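# Fit the round belt onto both pulley grooves

## Task

Seat the round belt in the groove of each of the two pulleys so that it runs straight between them and does not cross over itself.

## Robot and tools

Robot: two arms, left_arm and right_arm, each with a two-finger gripper that opens and closes along its own y axis; the fingers point along the gripper's +z. Reported hand position is the spot between the finger pads, roughly 1 cm short of the tips.

Frames: the scene frame has its origin at table-top height, halfway between the nominal arm bases, with +z up, +x pointing out over the table, and left_arm on the +y side. Image left and right do not match these names. Calibrated bases: left_arm at (-0.021, +0.351, +0.010) m, quat_wxyz (+1.000, 0, 0, -0.002); right_arm at (+0.038, -0.312, +0.024) m, quat_wxyz (+1.000, 0, 0, -0.009). Each arm's hand pose, targets and wrist-camera pose are given in that arm's own base frame. Fixed cameras and the table use the scene frame.

Row format, shared by execute_actions and move: one flat list of 14 numbers, each from -1 to 1, covering both arms even when only one moves. Order: left_arm dx, dy, dz, rx, ry, rz, opening, then the same seven for right_arm. dx to rz are offsets, not poses. They are measured from that arm's Hand target as it stood when the action or move began, along that arm's base axes. 1.0 means 0.6 m for dx/dy/dz and 180 degrees for rx/ry/rz. rx, ry, rz form a single rotation vector, turning about the Hand target's position. A translation longer than 1.0 is shortened along its direction. Opening is absolute: +1 fully open (0.094 m), -1 closed. A 0 opening is a real command, so resend the present opening to keep a gripper as it is. Sending all six pose numbers as 0 asks for the current Hand target again.

execute_actions: actions is a list of actions. Each action is a table of up to 15 rows, one per 1/30 s step. A short table repeats its final row until 15 steps are done. Every row counts from the action's start pose, not from the row before. Repeating an offset in a new action moves the arm further. cameras is an optional list of names, ["all"], or []. Images come back by default only when actions is empty.

move: target is one row or a list of up to 15 rows. All rows count from the same starting Hand targets. Grippers travel in straight lines that finish together, lasting at least 0.5 s and at most 10 s. speed sets top speed in m/s, from 0.002 to 2.9, default 0.25; one value or one per target. Turning rate is capped at twice that in rad/s. blend, in metres, rounds corners between listed targets; 0 means stop at each one. opening_speed is the rate of finger motion on the -1..+1 scale per second, 0.2 or more; use it to close gently. grip_force is the force limit per pad in newtons, 10 to 50. It persists once set, and low values close slowly. blocking=false returns after about 0.5 s while the motion continues. cameras works as above. Paths do not avoid obstacles or the other arm. Faster moves lag more and hit harder.

wait: seconds, 0 to 10; arms hold their last command. stop: brakes a running move. zoom_image: camera is one of cam_high, cam_low, cam_board, cam_idler, cam_left_wrist, cam_right_wrist. region is [x0, y0, x1, y1] in image pixels from the top-left, at most 504 wide and 504 high, taken from the newest images. All cameras are 896x504. finished_scene: scene is the current scene number, 1 or 2; call it only when the belt sits correctly without robot help.

Results: end_effector_position in metres and end_effector_quat_wxyz, both in the arm's base frame. Hand target is the last commanded pose after clipping; later offsets start from it. Tool commands shows the present commands. grip_measured is the measured opening on the -1..1 scale and may read slightly wide. grip_effort_nm is gripper motor effort; negative means closing, and it is not the pad force. The results also list joint positions and torques, joint velocities ("within noise" means at rest), and motor temperatures. move adds a "move:" line with the ending (done, off_target, moving, held, fault) and any limits (paced = pose clipped, held = steps withheld). done means within 10 mm and 2 degrees of the target; it says nothing about contact.

Practical cautions: orientation commands are clipped to 40 degrees from the current orientation per step. Grippers often stop short or sag, especially at long reach, so check the position after each move and send the remaining gap as an offset. Keep paths away from an arm's own base. Never let the grippers, wrist cameras or fingers meet or squeeze each other; the clearance check does not cover those. A blocked arm keeps pushing, so command it back to release. Avoid fast impacts, hard pushes, drops, and anything leaving the table. Do not strain the camera cables. Stretched or straining arms heat up: a MOTOR HOT line at 75 °C, a fault fold at 90 °C, and collapse at 100 °C. To release the belt, command an opening well above grip_measured.

Each tool is called after "Request:" as name(argument=value, ...), one argument or row to a line, values as JSON.

## Session

Request:
execute_actions(
  actions=[],
)

Scene clock: 0.00 s.
left_arm: end_effector_position=(+0.4111, +0.0236, +0.0670) grip_measured=+1.000 grip_effort_nm=n/a end_effector_quat_wxyz=(+0.556, -0.044, +0.823, +0.108) | right_arm: end_effector_position=(+0.4131, -0.0182, +0.0609) grip_measured=+1.000 grip_effort_nm=n/a end_effector_quat_wxyz=(+0.556, +0.060, +0.818, -0.133)
Joint positions: left_arm=[-0.062 1.715 0.434 0.898 -0.286 0.024 0.094] | right_arm=[0.121 1.774 0.448 0.941 0.401 -0.006 0.094]
Joint velocities: within noise
Joint torques (N m): no reading
Motor temperatures (°C): left_arm=[27 27 27 31 25 26 27] | right_arm=[26 31 28 29 24 27 26]
Heat: left arm: 31 °C; right arm: 31 °C.
Hand target: left_arm +0.4157, +0.0234, +0.0780; +0.570, -0.047, +0.813, +0.106 | right_arm +0.4149, -0.0180, +0.0644; +0.560, +0.061, +0.816, -0.132
Tool commands: left_gripper/opening=+1.0 right_gripper/opening=+1.0

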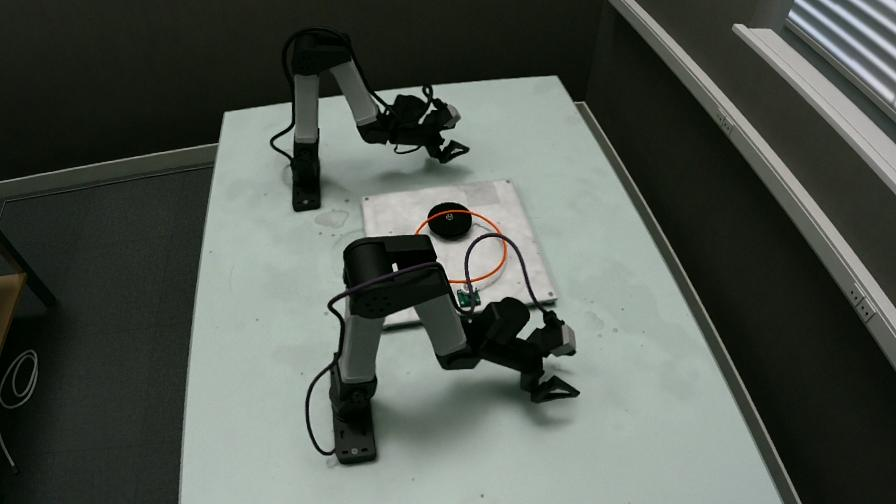

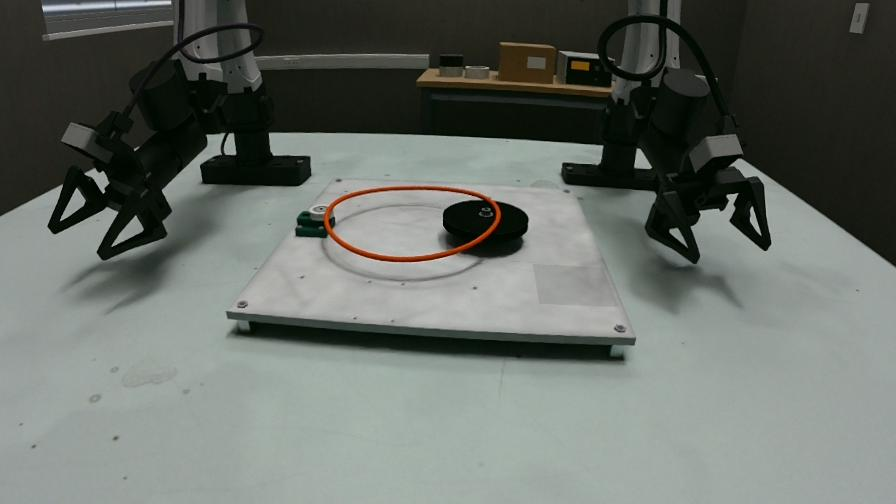

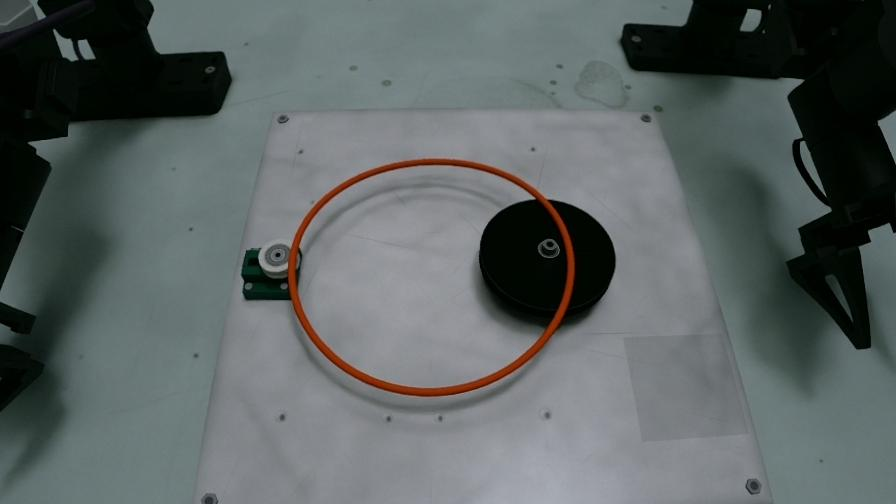

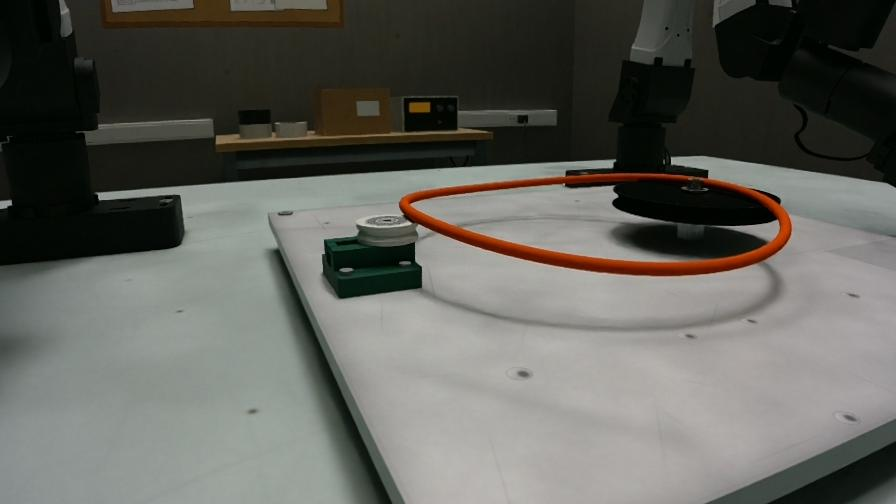

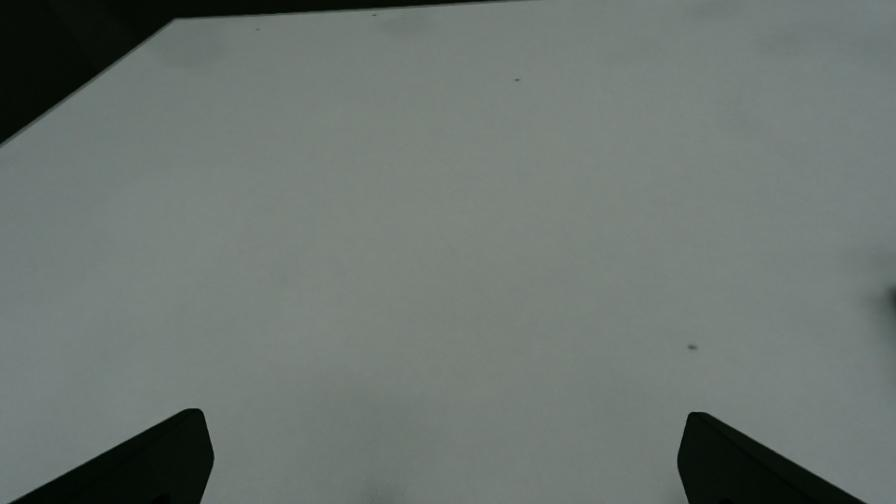

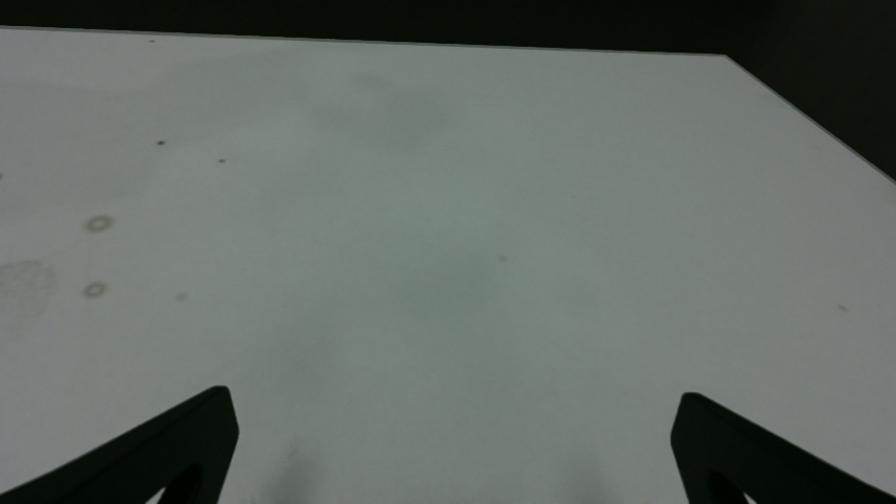

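Request:
zoom_image(
  camera="cam_board",
  region=[200, 140, 640, 410],
)

Request:
zoom_image(
  camera="cam_idler",
  region=[300, 160, 560, 310],
)

Request:
zoom_image(
  camera="cam_idler",
  region=[560, 150, 820, 300],
)

Request:
zoom_image(
  camera="cam_low",
  region=[280, 160, 560, 290],
)

Scaled by 1.145 from the camera's 896x504 image, which has a finer 1280x720 frame.

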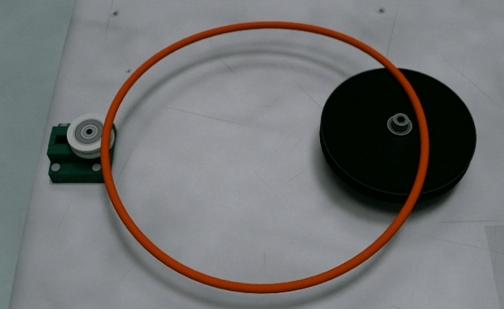

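Scaled by 1.938 from the camera's 896x504 image, which has a finer 1280x720 frame.

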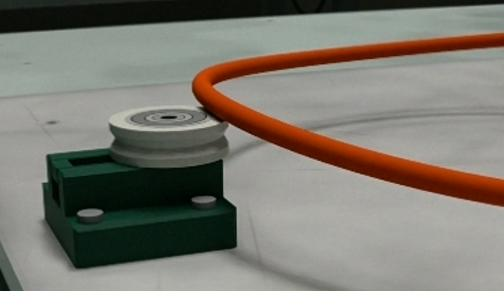

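Scaled by 1.938 from the camera's 896x504 image, which has a finer 1280x720 frame.

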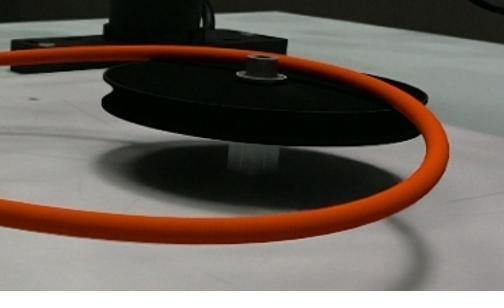

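Scaled by 1.800 from the camera's 896x504 image, which has a finer 1280x720 frame.

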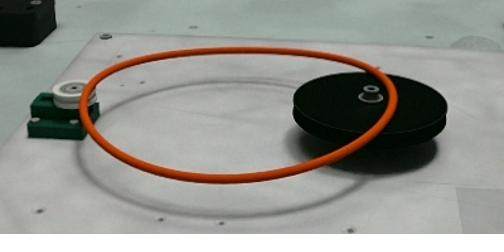

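Request:
move(
  target=[
    [-0.05,-0.1,0.22,-0.02,0.1,-0.01,0,-0.07,0.1,0.219,0.02,0.1,0.01,0],
    [-0.158,-0.432,0.22,-0.072,0.387,-0.032,0,-0.262,0.408,0.219,0.0895,0.38,0.0414,0],
  ],
  blend=0.03,
  cameras=["all"],
)

Scene clock: 13.87 s.
left_arm: end_effector_position=(+0.3194, -0.2303, +0.2027) grip_measured=+0.002 grip_effort_nm=-0.10 end_effector_quat_wxyz=(+0.063, +0.006, +0.997, -0.035) | right_arm: end_effector_position=(+0.2581, +0.2221, +0.1932) grip_measured=+0.002 grip_effort_nm=-0.07 end_effector_quat_wxyz=(+0.027, -0.004, +1.000, +0.013)
Joint positions: left_arm=[-0.632 1.974 2.106 -1.56 -0.017 -0.618 0.047] | right_arm=[0.719 1.816 1.862 -1.559 0.017 0.711 0.047]
Joint torques (N m): left_arm=[-0.16 -7.9 8.61 0.45 0.18 -0.07] | right_arm=[0.03 -6.2 7.75 0.31 -0.06 0.17]
Heat: left arm: 35 °C; right arm: 32 °C.
Hand target: left_arm +0.3209, -0.2358, +0.2099; +0.000, +0.000, +1.000, +0.000 | right_arm +0.2577, +0.2269, +0.1959; +0.000, -0.001, +1.000, +0.000
Off the commanded pose: left_arm 0.009 m, 8 deg | right_arm 0.005 m, 3 deg.
joint sent to its limit (left arm) — joint 4 (wrist pitch), lower limit. The joint targets are off in orientation, not in position.
joint sent to its limit (right arm) — joint 4 (wrist pitch), lower limit. The joint targets are off in orientation, not in position.
move: off_target (left_arm, right_arm)
camera_calibration:
cam_left_wrist: T_world_to_cam=[[-0.0173954, -0.997666, 0.0660297, -0.238712], [-0.956685, 0.0358024, 0.288914, 0.296267], [-0.290604, -0.0581439, -0.955075, 0.359439], [0, 0, 0, 1]] pos_world=[0.383737, -0.227862, 0.273458]
cam_right_wrist: T_world_to_cam=[[0.008953, -0.999711, -0.0223003, 0.226083], [-0.929637, -0.0165367, 0.368105, 0.211303], [-0.368368, 0.0174356, -0.929517, 0.361741], [0, 0, 0, 1]] pos_world=[0.327664, 0.223205, 0.263505]

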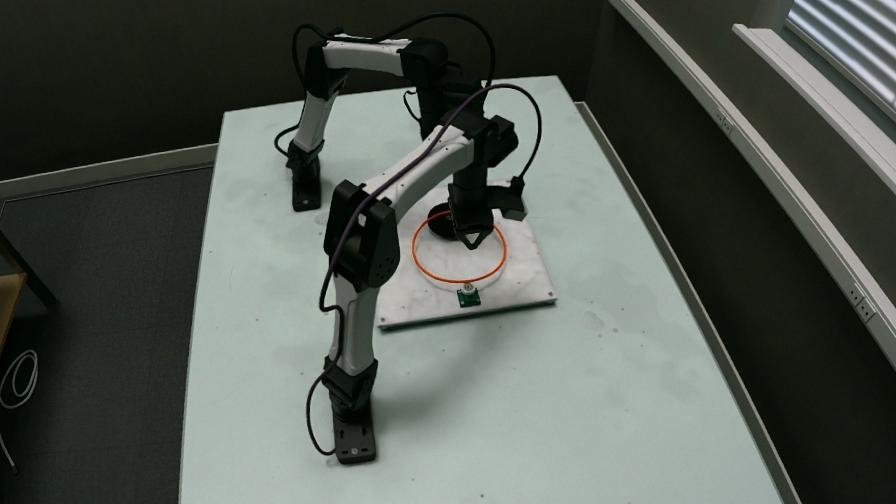

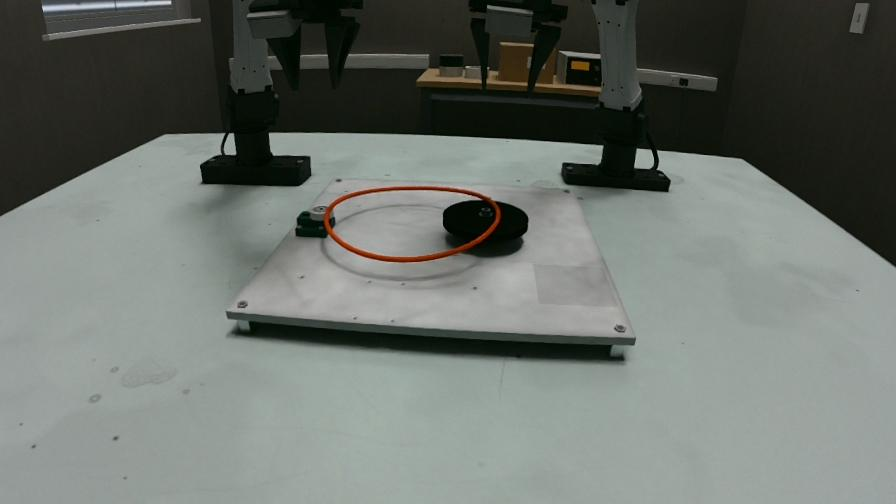

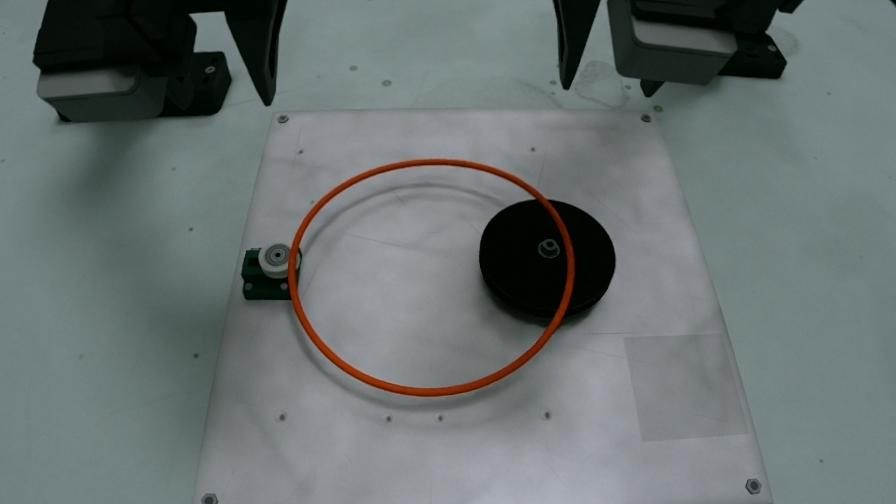

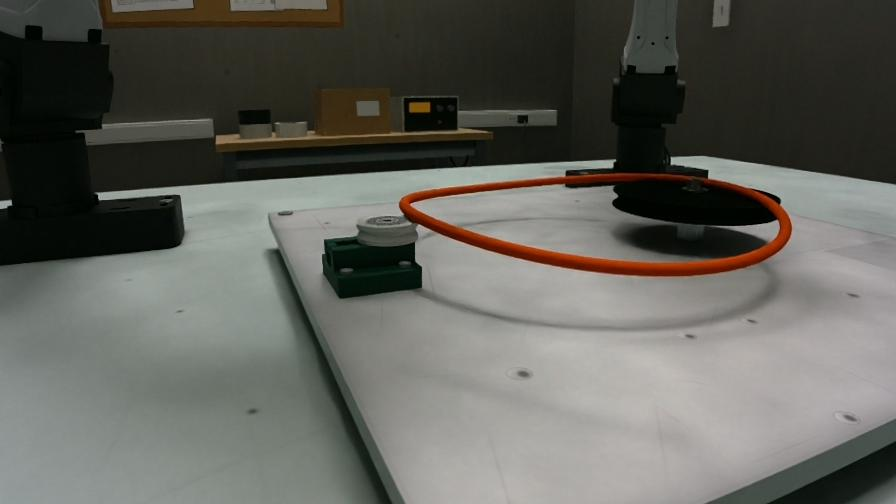

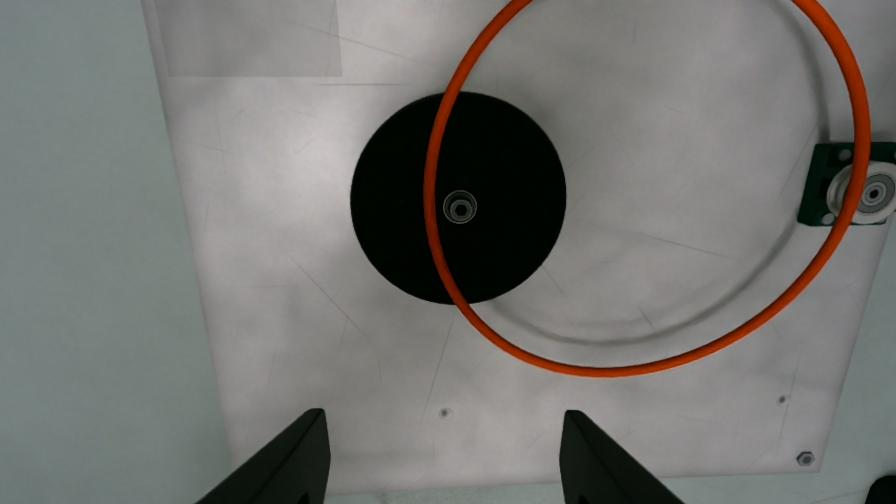

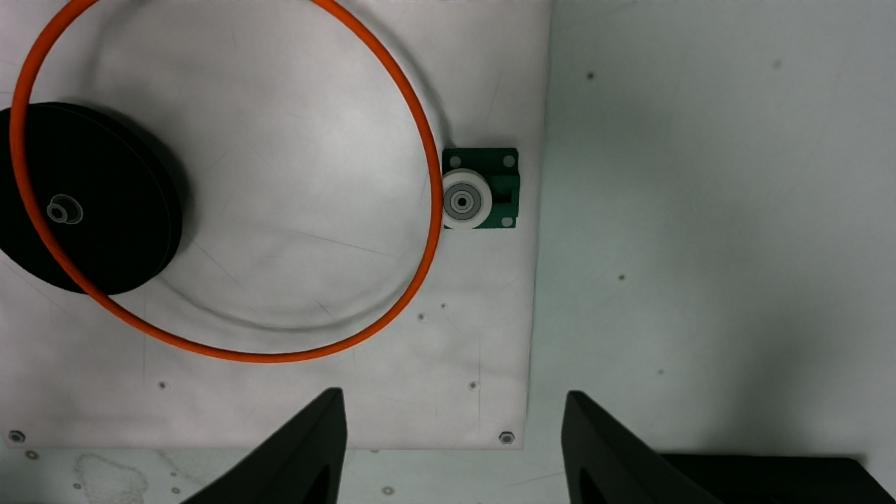

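Request:
move(
  target=[0.0785,-0.005,-0.165,0,0,0,-0.5,0.024,0.012,-0.185,0,0,0,-0.5],
  cameras=["all"],
)

Scene clock: 35.00 s.
left_arm: end_effector_position=(+0.3611, -0.2340, +0.0998) grip_measured=-0.498 grip_effort_nm=-0.10 end_effector_quat_wxyz=(-0.015, -0.003, +1.000, +0.017) | right_arm: end_effector_position=(+0.2708, +0.2337, +0.0881) grip_measured=-0.498 grip_effort_nm=-0.07 end_effector_quat_wxyz=(+0.004, -0.004, +1.000, -0.006)
Joint positions: left_arm=[-0.58 2.275 2.166 -1.505 -0.012 -0.585 0.024] | right_arm=[0.719 1.907 1.562 -1.226 0.015 0.712 0.024]
Joint torques (N m): left_arm=[0.53 -11.06 8.59 0.21 0.14 0.23] | right_arm=[-1.05 -7.75 5.42 0.43 -0.04 0.05]
Motor temperatures (°C): left_arm=[27 33 31 33 25 26 27] | right_arm=[26 33 31 30 24 27 26]
Heat: left arm: 33 °C; right arm: 33 °C.
Hand target: left_arm +0.3680, -0.2389, +0.1109; +0.000, +0.000, +1.000, +0.000 | right_arm +0.2720, +0.2340, +0.0848; +0.000, -0.001, +1.000, +0.000
Off the commanded pose: left_arm 0.014 m, 3 deg | right_arm 0.004 m, 1 deg.
move: off_target (left_arm)
camera_calibration:
cam_left_wrist: T_world_to_cam=[[0.00361127, -0.999298, -0.0373012, -0.232539], [-0.900702, -0.0194551, 0.434002, 0.318301], [-0.434423, 0.0320299, -0.900139, 0.340569], [0, 0, 0, 1]] pos_world=[0.435486, -0.237091, 0.159742]
cam_right_wrist: T_world_to_cam=[[0.0084882, -0.99985, 0.0150902, 0.23197], [-0.911694, -0.00153878, 0.410868, 0.249777], [-0.410783, -0.0172452, -0.91157, 0.286479], [0, 0, 0, 1]] pos_world=[0.343432, 0.23726, 0.15502]

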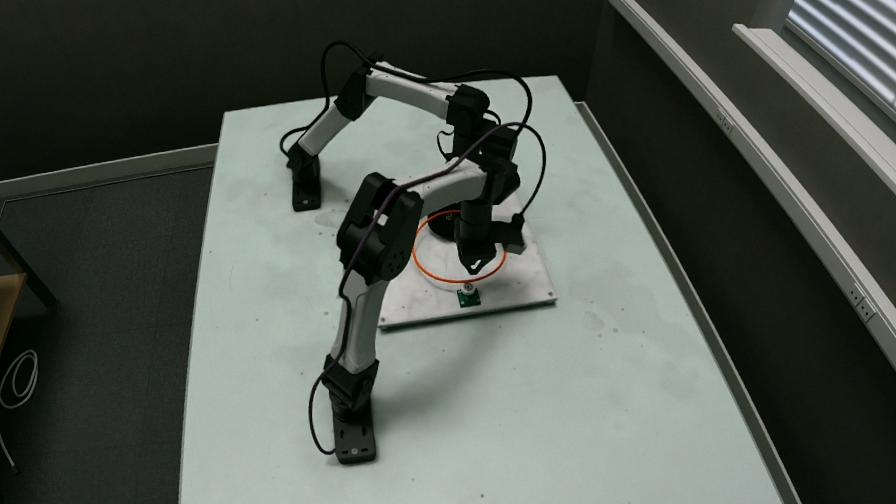

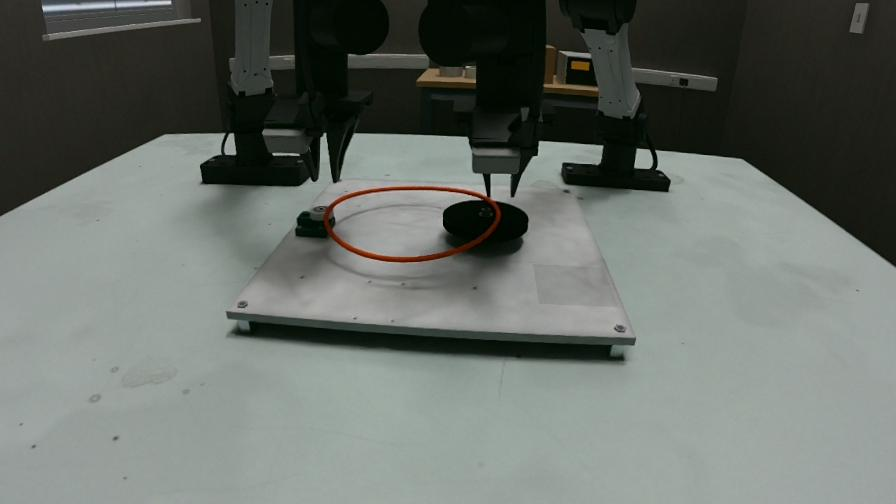

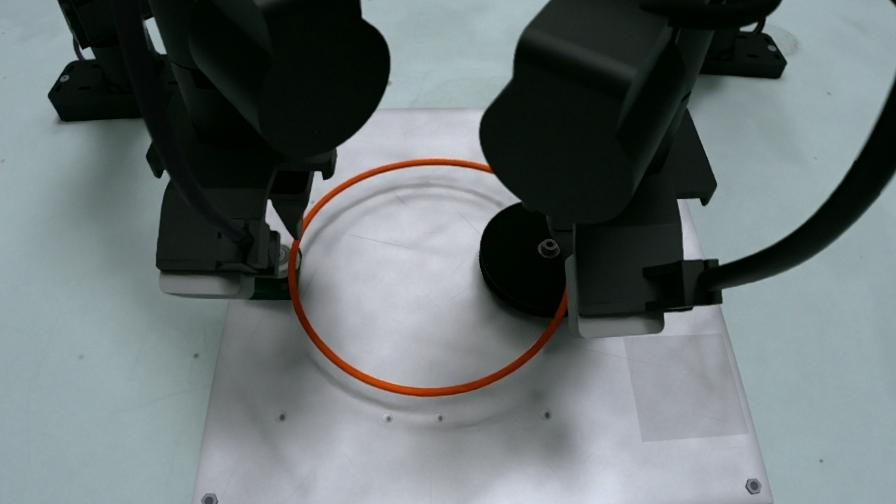

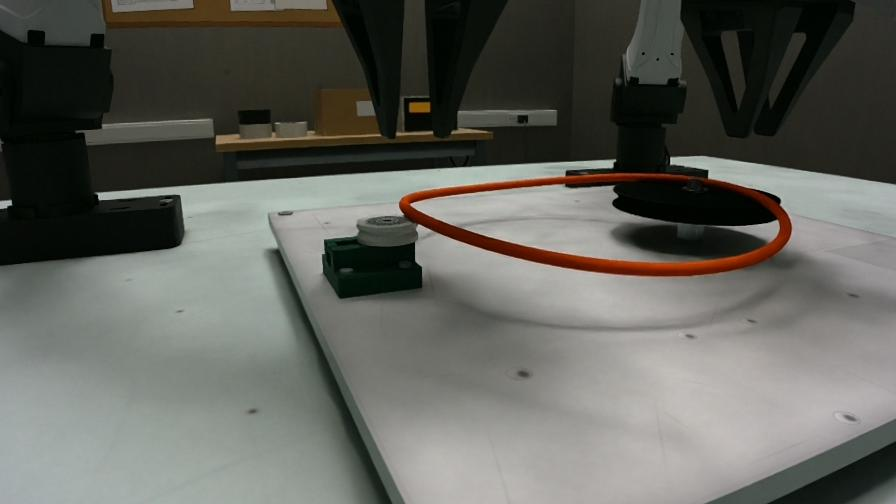

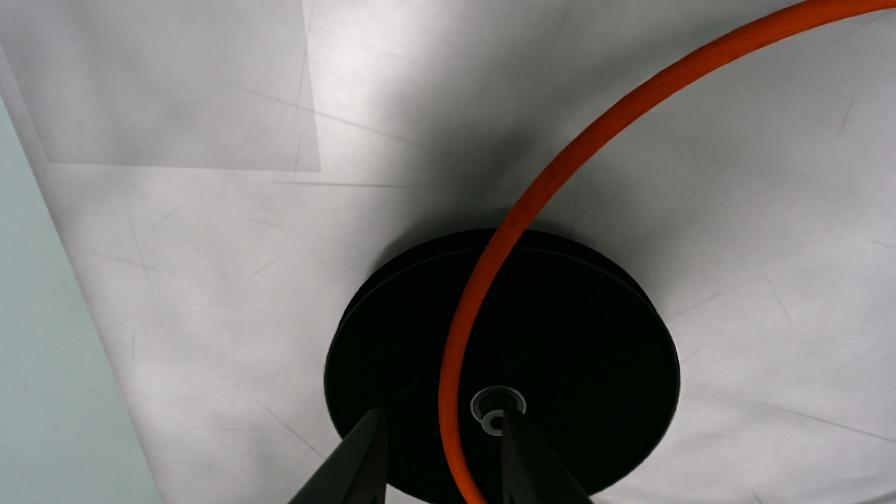

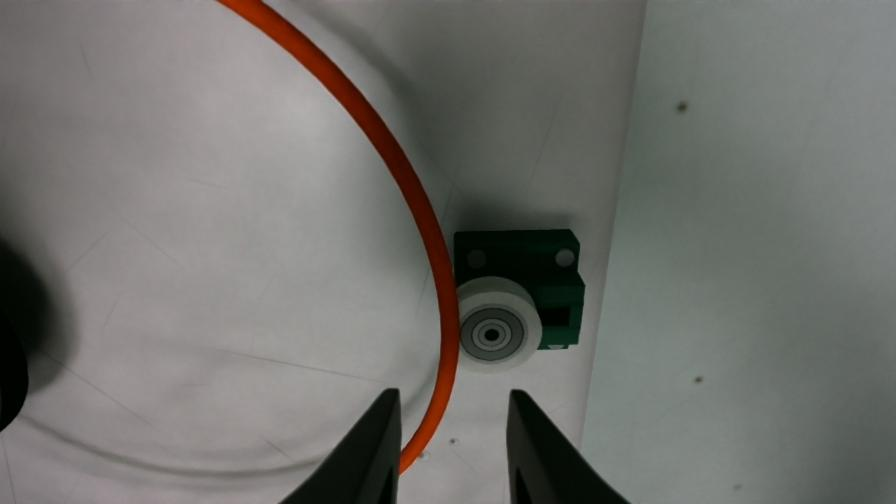

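Request:
move(
  target=[-0.018,0.008,-0.058,0,0,0,-0.5,-0.052,0.004,-0.05,0,0,0,-0.5],
  cameras=["cam_low","cam_idler","cam_left_wrist","cam_right_wrist"],
)

Scene clock: 43.47 s.
left_arm: end_effector_position=(+0.3553, -0.2305, +0.0631) grip_measured=-0.498 grip_effort_nm=-0.09 end_effector_quat_wxyz=(-0.017, -0.003, +1.000, +0.017) | right_arm: end_effector_position=(+0.2421, +0.2340, +0.0492) grip_measured=-0.498 grip_effort_nm=-0.07 end_effector_quat_wxyz=(-0.007, -0.004, +1.000, -0.013)
Joint positions: left_arm=[-0.58 2.237 1.957 -1.338 -0.01 -0.585 0.024] | right_arm=[0.773 1.882 1.37 -1.087 0.01 0.765 0.024]
Joint torques (N m): left_arm=[0.09 -13.64 4.67 0.36 0.12 0.17] | right_arm=[-0.1 -9.88 4.72 0.32 0.01 0.17]
Heat: left arm: 35 °C; right arm: 34 °C.
Hand target: left_arm +0.3573, -0.2341, +0.0761; +0.000, +0.000, +1.000, +0.000 | right_arm +0.2409, +0.2364, +0.0549; +0.000, -0.001, +1.000, +0.000
Off the commanded pose: left_arm 0.014 m, 3 deg | right_arm 0.006 m, 2 deg.
move: off_target (left_arm)
camera_calibration:
cam_left_wrist: T_world_to_cam=[[0.00393587, -0.999291, -0.0374515, -0.230521], [-0.898749, -0.0199556, 0.43801, 0.328018], [-0.438446, 0.0319355, -0.89819, 0.306229], [0, 0, 0, 1]] pos_world=[0.429978, -0.233591, 0.122743]
cam_right_wrist: T_world_to_cam=[[0.00963576, -0.99952, 0.0294328, 0.232053], [-0.902239, 0.00400014, 0.431218, 0.235067], [-0.431129, -0.0307105, -0.901767, 0.246822], [0, 0, 0, 1]] pos_world=[0.316263, 0.238581, 0.114381]
Images, in order (width x height): cam_low 896x504, cam_idler 896x504, cam_left_wrist 896x504, cam_right_wrist 896x504.

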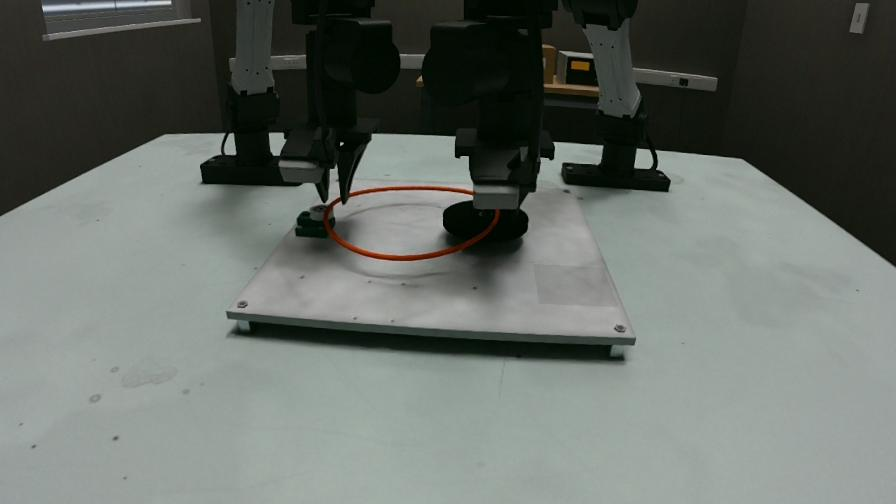

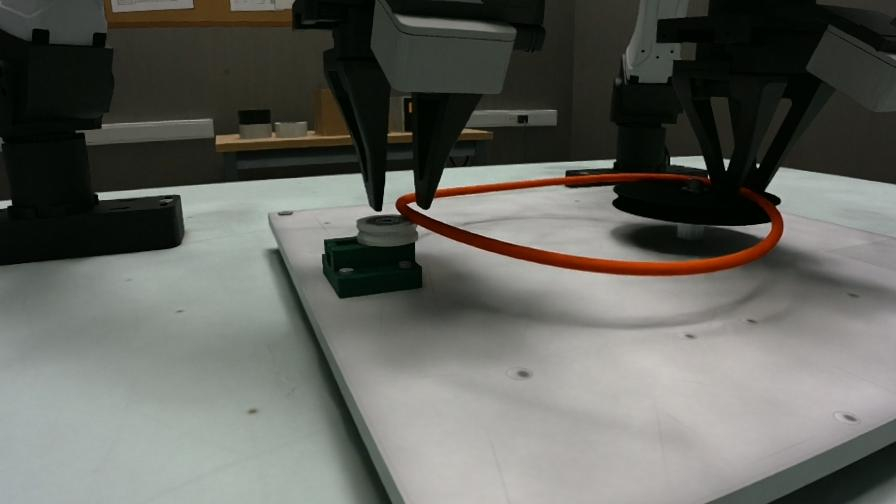

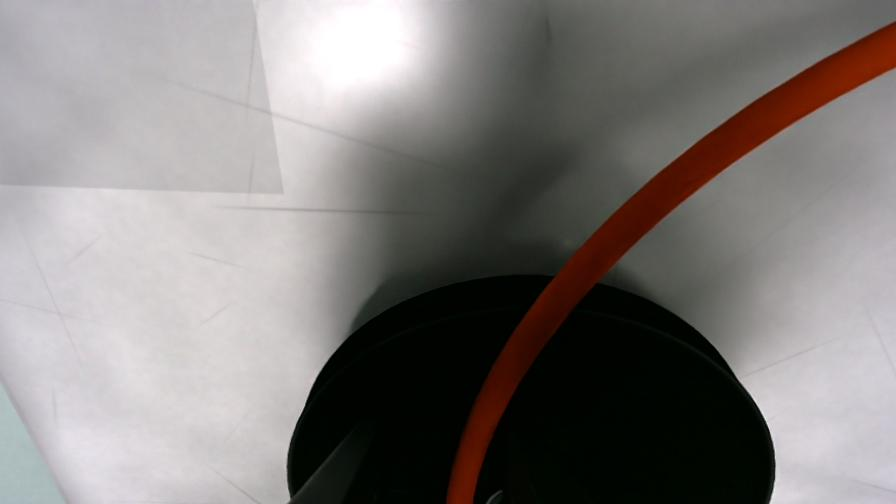

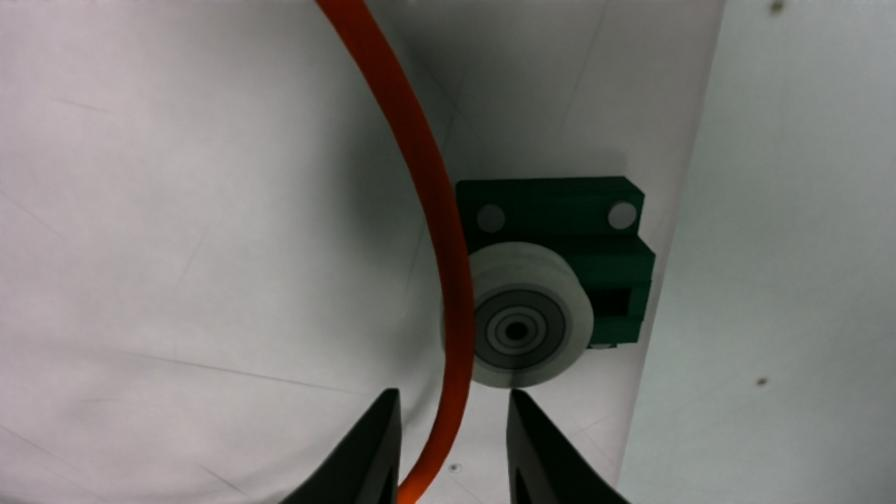

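Request:
zoom_image(
  camera="cam_idler",
  region=[600, 80, 840, 220],
)

Request:
zoom_image(
  camera="cam_left_wrist",
  region=[280, 300, 680, 504],
)

Request:
zoom_image(
  camera="cam_idler",
  region=[310, 140, 490, 260],
)

Scaled by 2.100 from the camera's 896x504 image, which has a finer 1280x720 frame.

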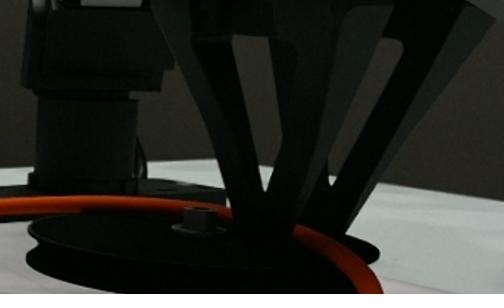

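Scaled by 1.260 from the camera's 896x504 image, which has a finer 1280x720 frame.

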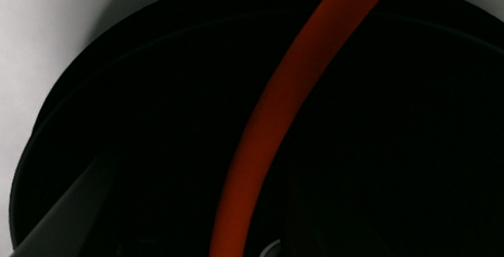

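Scaled by 2.800 from the camera's 896x504 image, which has a finer 1280x720 frame.

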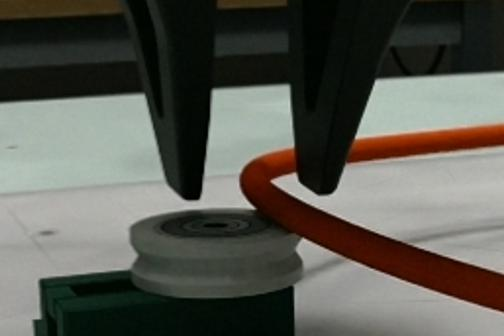

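Request:
move(
  target=[0,0,0.004,0,0,0,-0.9,0,0.002,-0.02,0,0,0,-0.5],
  grip_force=25,
  cameras=["cam_idler","cam_left_wrist","cam_right_wrist"],
)

Request:
zoom_image(
  camera="cam_idler",
  region=[310, 140, 490, 260],
)

Request:
zoom_image(
  camera="cam_idler",
  region=[600, 80, 840, 220],
)

Scene clock: 46.50 s.
left_arm: end_effector_position=(+0.3556, -0.2308, +0.0631) grip_measured=-0.888 grip_effort_nm=-0.50 end_effector_quat_wxyz=(-0.016, -0.003, +1.000, +0.017) | right_arm: end_effector_position=(+0.2424, +0.2343, +0.0464) grip_measured=-0.498 grip_effort_nm=-0.07 end_effector_quat_wxyz=(-0.003, -0.002, +1.000, -0.010)
Joint positions: left_arm=[-0.58 2.237 1.957 -1.336 -0.01 -0.585 0.005] | right_arm=[0.773 1.876 1.351 -1.064 0.01 0.769 0.024]
Joint torques (N m): left_arm=[0.08 -13.7 5.35 0.26 0.12 0.17] | right_arm=[0.27 -8.24 3.82 0.59 -0.04 0.21]
Heat: left arm: 37 °C; right arm: 35 °C.
Hand target: left_arm +0.3572, -0.2340, +0.0785; +0.000, +0.000, +1.000, +0.000 | right_arm +0.2409, +0.2375, +0.0428; +0.000, -0.001, +1.000, +0.000
Off the commanded pose: left_arm 0.016 m, 3 deg | right_arm 0.005 m, 1 deg.
grip_force (N): 25, 25
move: off_target (left_arm)
camera_calibration:
cam_left_wrist: T_world_to_cam=[[0.0039867, -0.99934, -0.0361025, -0.23092], [-0.899385, -0.0193653, 0.436727, 0.328812], [-0.437138, 0.030729, -0.898869, 0.305697], [0, 0, 0, 1]] pos_world=[0.430281, -0.233794, 0.122843]
cam_right_wrist: T_world_to_cam=[[0.00525798, -0.999743, 0.0220716, 0.233867], [-0.905553, 0.00460278, 0.424209, 0.237515], [-0.424202, -0.0222175, -0.905295, 0.240932], [0, 0, 0, 1]] pos_world=[0.316057, 0.238066, 0.112197]
Images, in order (width x height): cam_idler 896x504, cam_left_wrist 896x504, cam_right_wrist 896x504.

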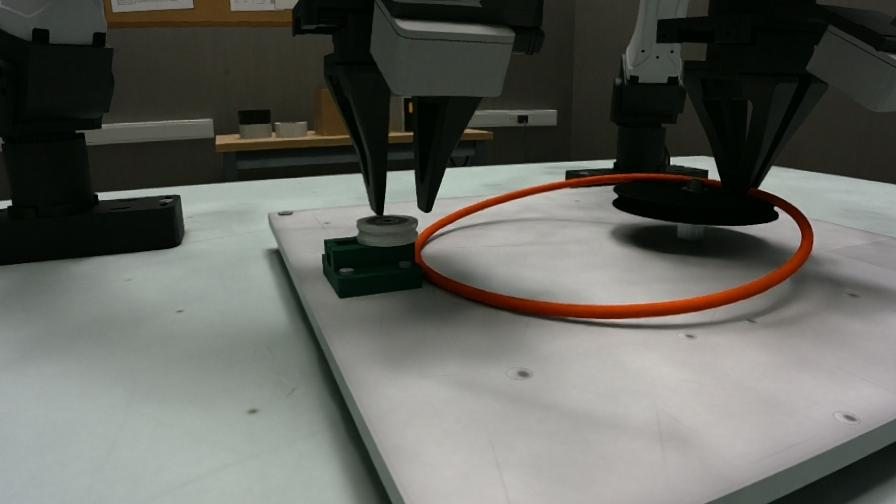

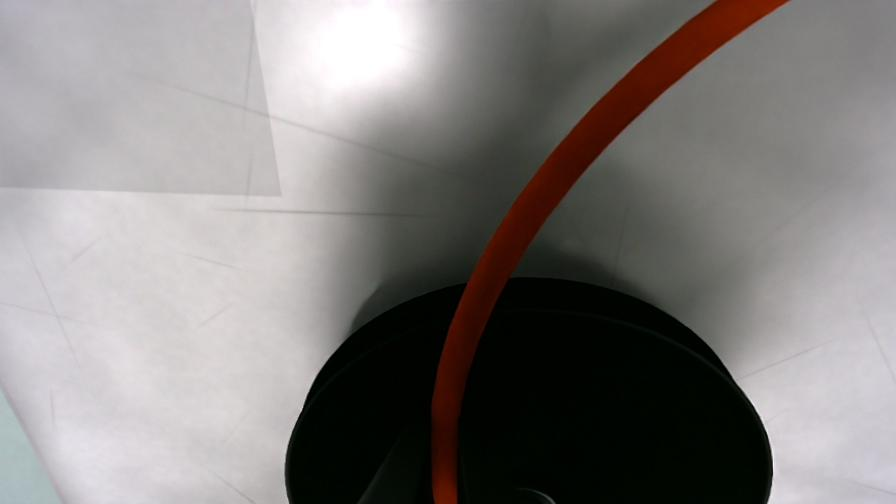

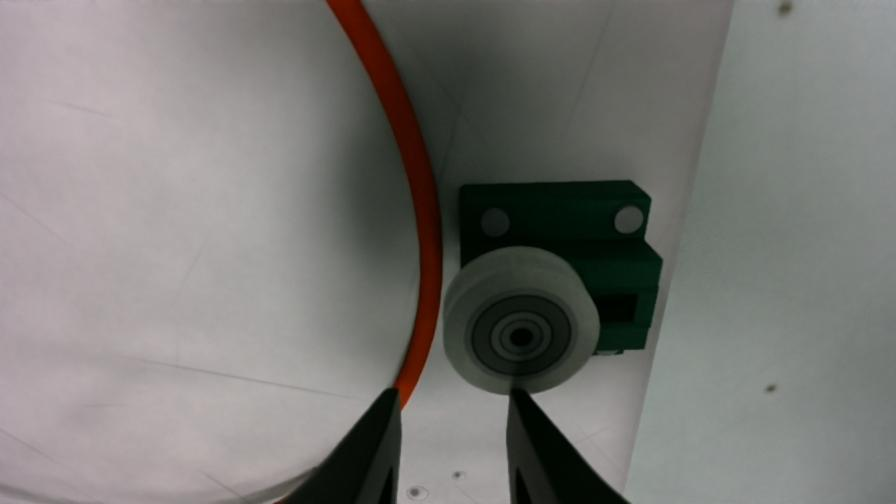

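Scaled by 2.800 from the camera's 896x504 image, which has a finer 1280x720 frame.

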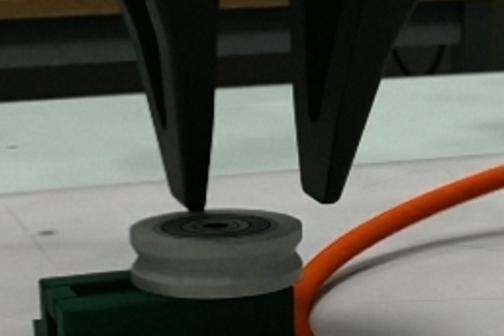

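Scaled by 2.100 from the camera's 896x504 image, which has a finer 1280x720 frame.

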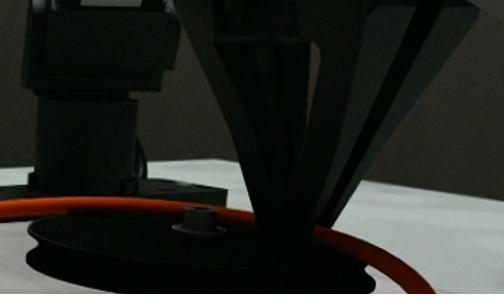

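Request:
move(
  target=[
    [0,0,0.01,0,0,0,-0.92,-0.01,0.002,0.03,0,0,0,-0.5],
    [0,0,0.01,0,0,0,-0.92,-0.012,0.008,0.03,0,0,0,-0.5],
    [0,0,0.01,0,0,0,-0.92,-0.012,0.008,-0.018,0,0,0,-0.5],
  ],
  speed=0.1,
  cameras=["cam_idler","cam_board","cam_right_wrist"],
)

Request:
zoom_image(
  camera="cam_idler",
  region=[310, 140, 490, 280],
)

Scene clock: 50.57 s.
left_arm: end_effector_position=(+0.3551, -0.2305, +0.0631) grip_measured=-0.890 grip_effort_nm=-0.55 end_effector_quat_wxyz=(-0.017, -0.003, +1.000, +0.017) | right_arm: end_effector_position=(+0.2366, +0.2399, +0.0376) grip_measured=-0.498 grip_effort_nm=-0.07 end_effector_quat_wxyz=(+0.005, -0.002, +1.000, -0.002)
Joint positions: left_arm=[-0.58 2.237 1.957 -1.338 -0.01 -0.585 0.005] | right_arm=[0.797 1.866 1.301 -1.002 0.009 0.794 0.024]
Joint torques (N m): left_arm=[0.09 -13.81 7.13 0.07 0.12 0.17] | right_arm=[0.35 -6.67 4.82 0.47 0.04 0.26]
Motor temperatures (°C): left_arm=[27 39 32 32 25 25 27] | right_arm=[26 36 31 30 24 27 26]
Heat: left arm: 39 °C; right arm: 36 °C.
Hand target: left_arm +0.3572, -0.2340, +0.0845; +0.000, +0.000, +1.000, +0.000 | right_arm +0.2336, +0.2424, +0.0320; +0.000, -0.001, +1.000, +0.000
Off the commanded pose: left_arm 0.022 m, 3 deg | right_arm 0.007 m, 1 deg.
grip_force (N): 25, 25
move: off_target (left_arm)
camera_calibration:
cam_right_wrist: T_world_to_cam=[[0.00425426, -0.99997, 0.00647376, 0.240543], [-0.911958, -0.00122367, 0.410282, 0.239379], [-0.410262, -0.00764924, -0.911936, 0.224138], [0, 0, 0, 1]] pos_world=[0.309236, 0.242543, 0.104629]
Images, in order (width x height): cam_board 896x504, cam_idler 896x504, cam_right_wrist 896x504.

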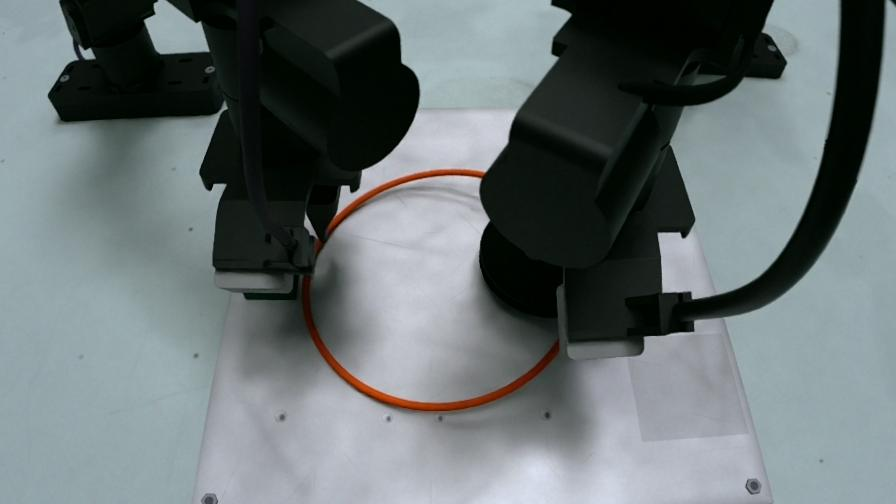

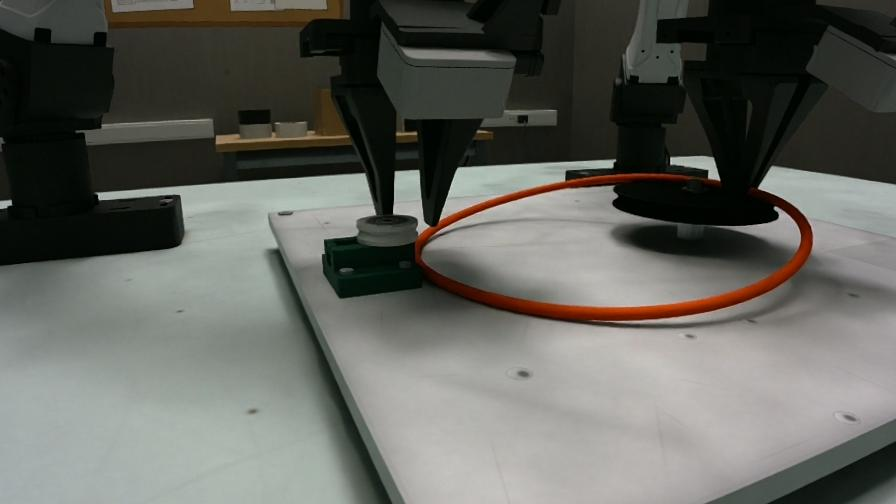

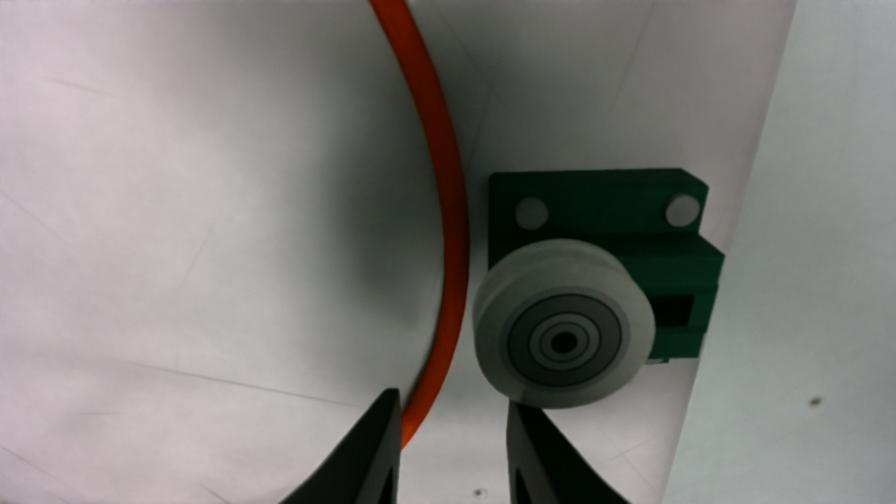

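Scaled by 2.800 from the camera's 896x504 image, which has a finer 1280x720 frame.

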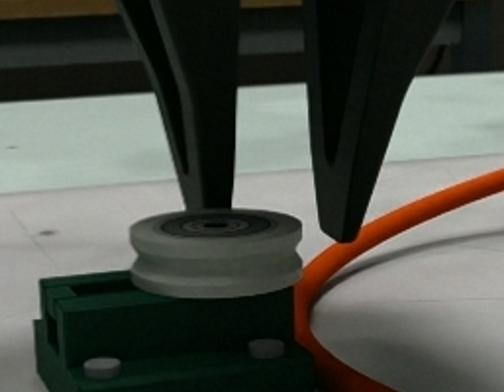

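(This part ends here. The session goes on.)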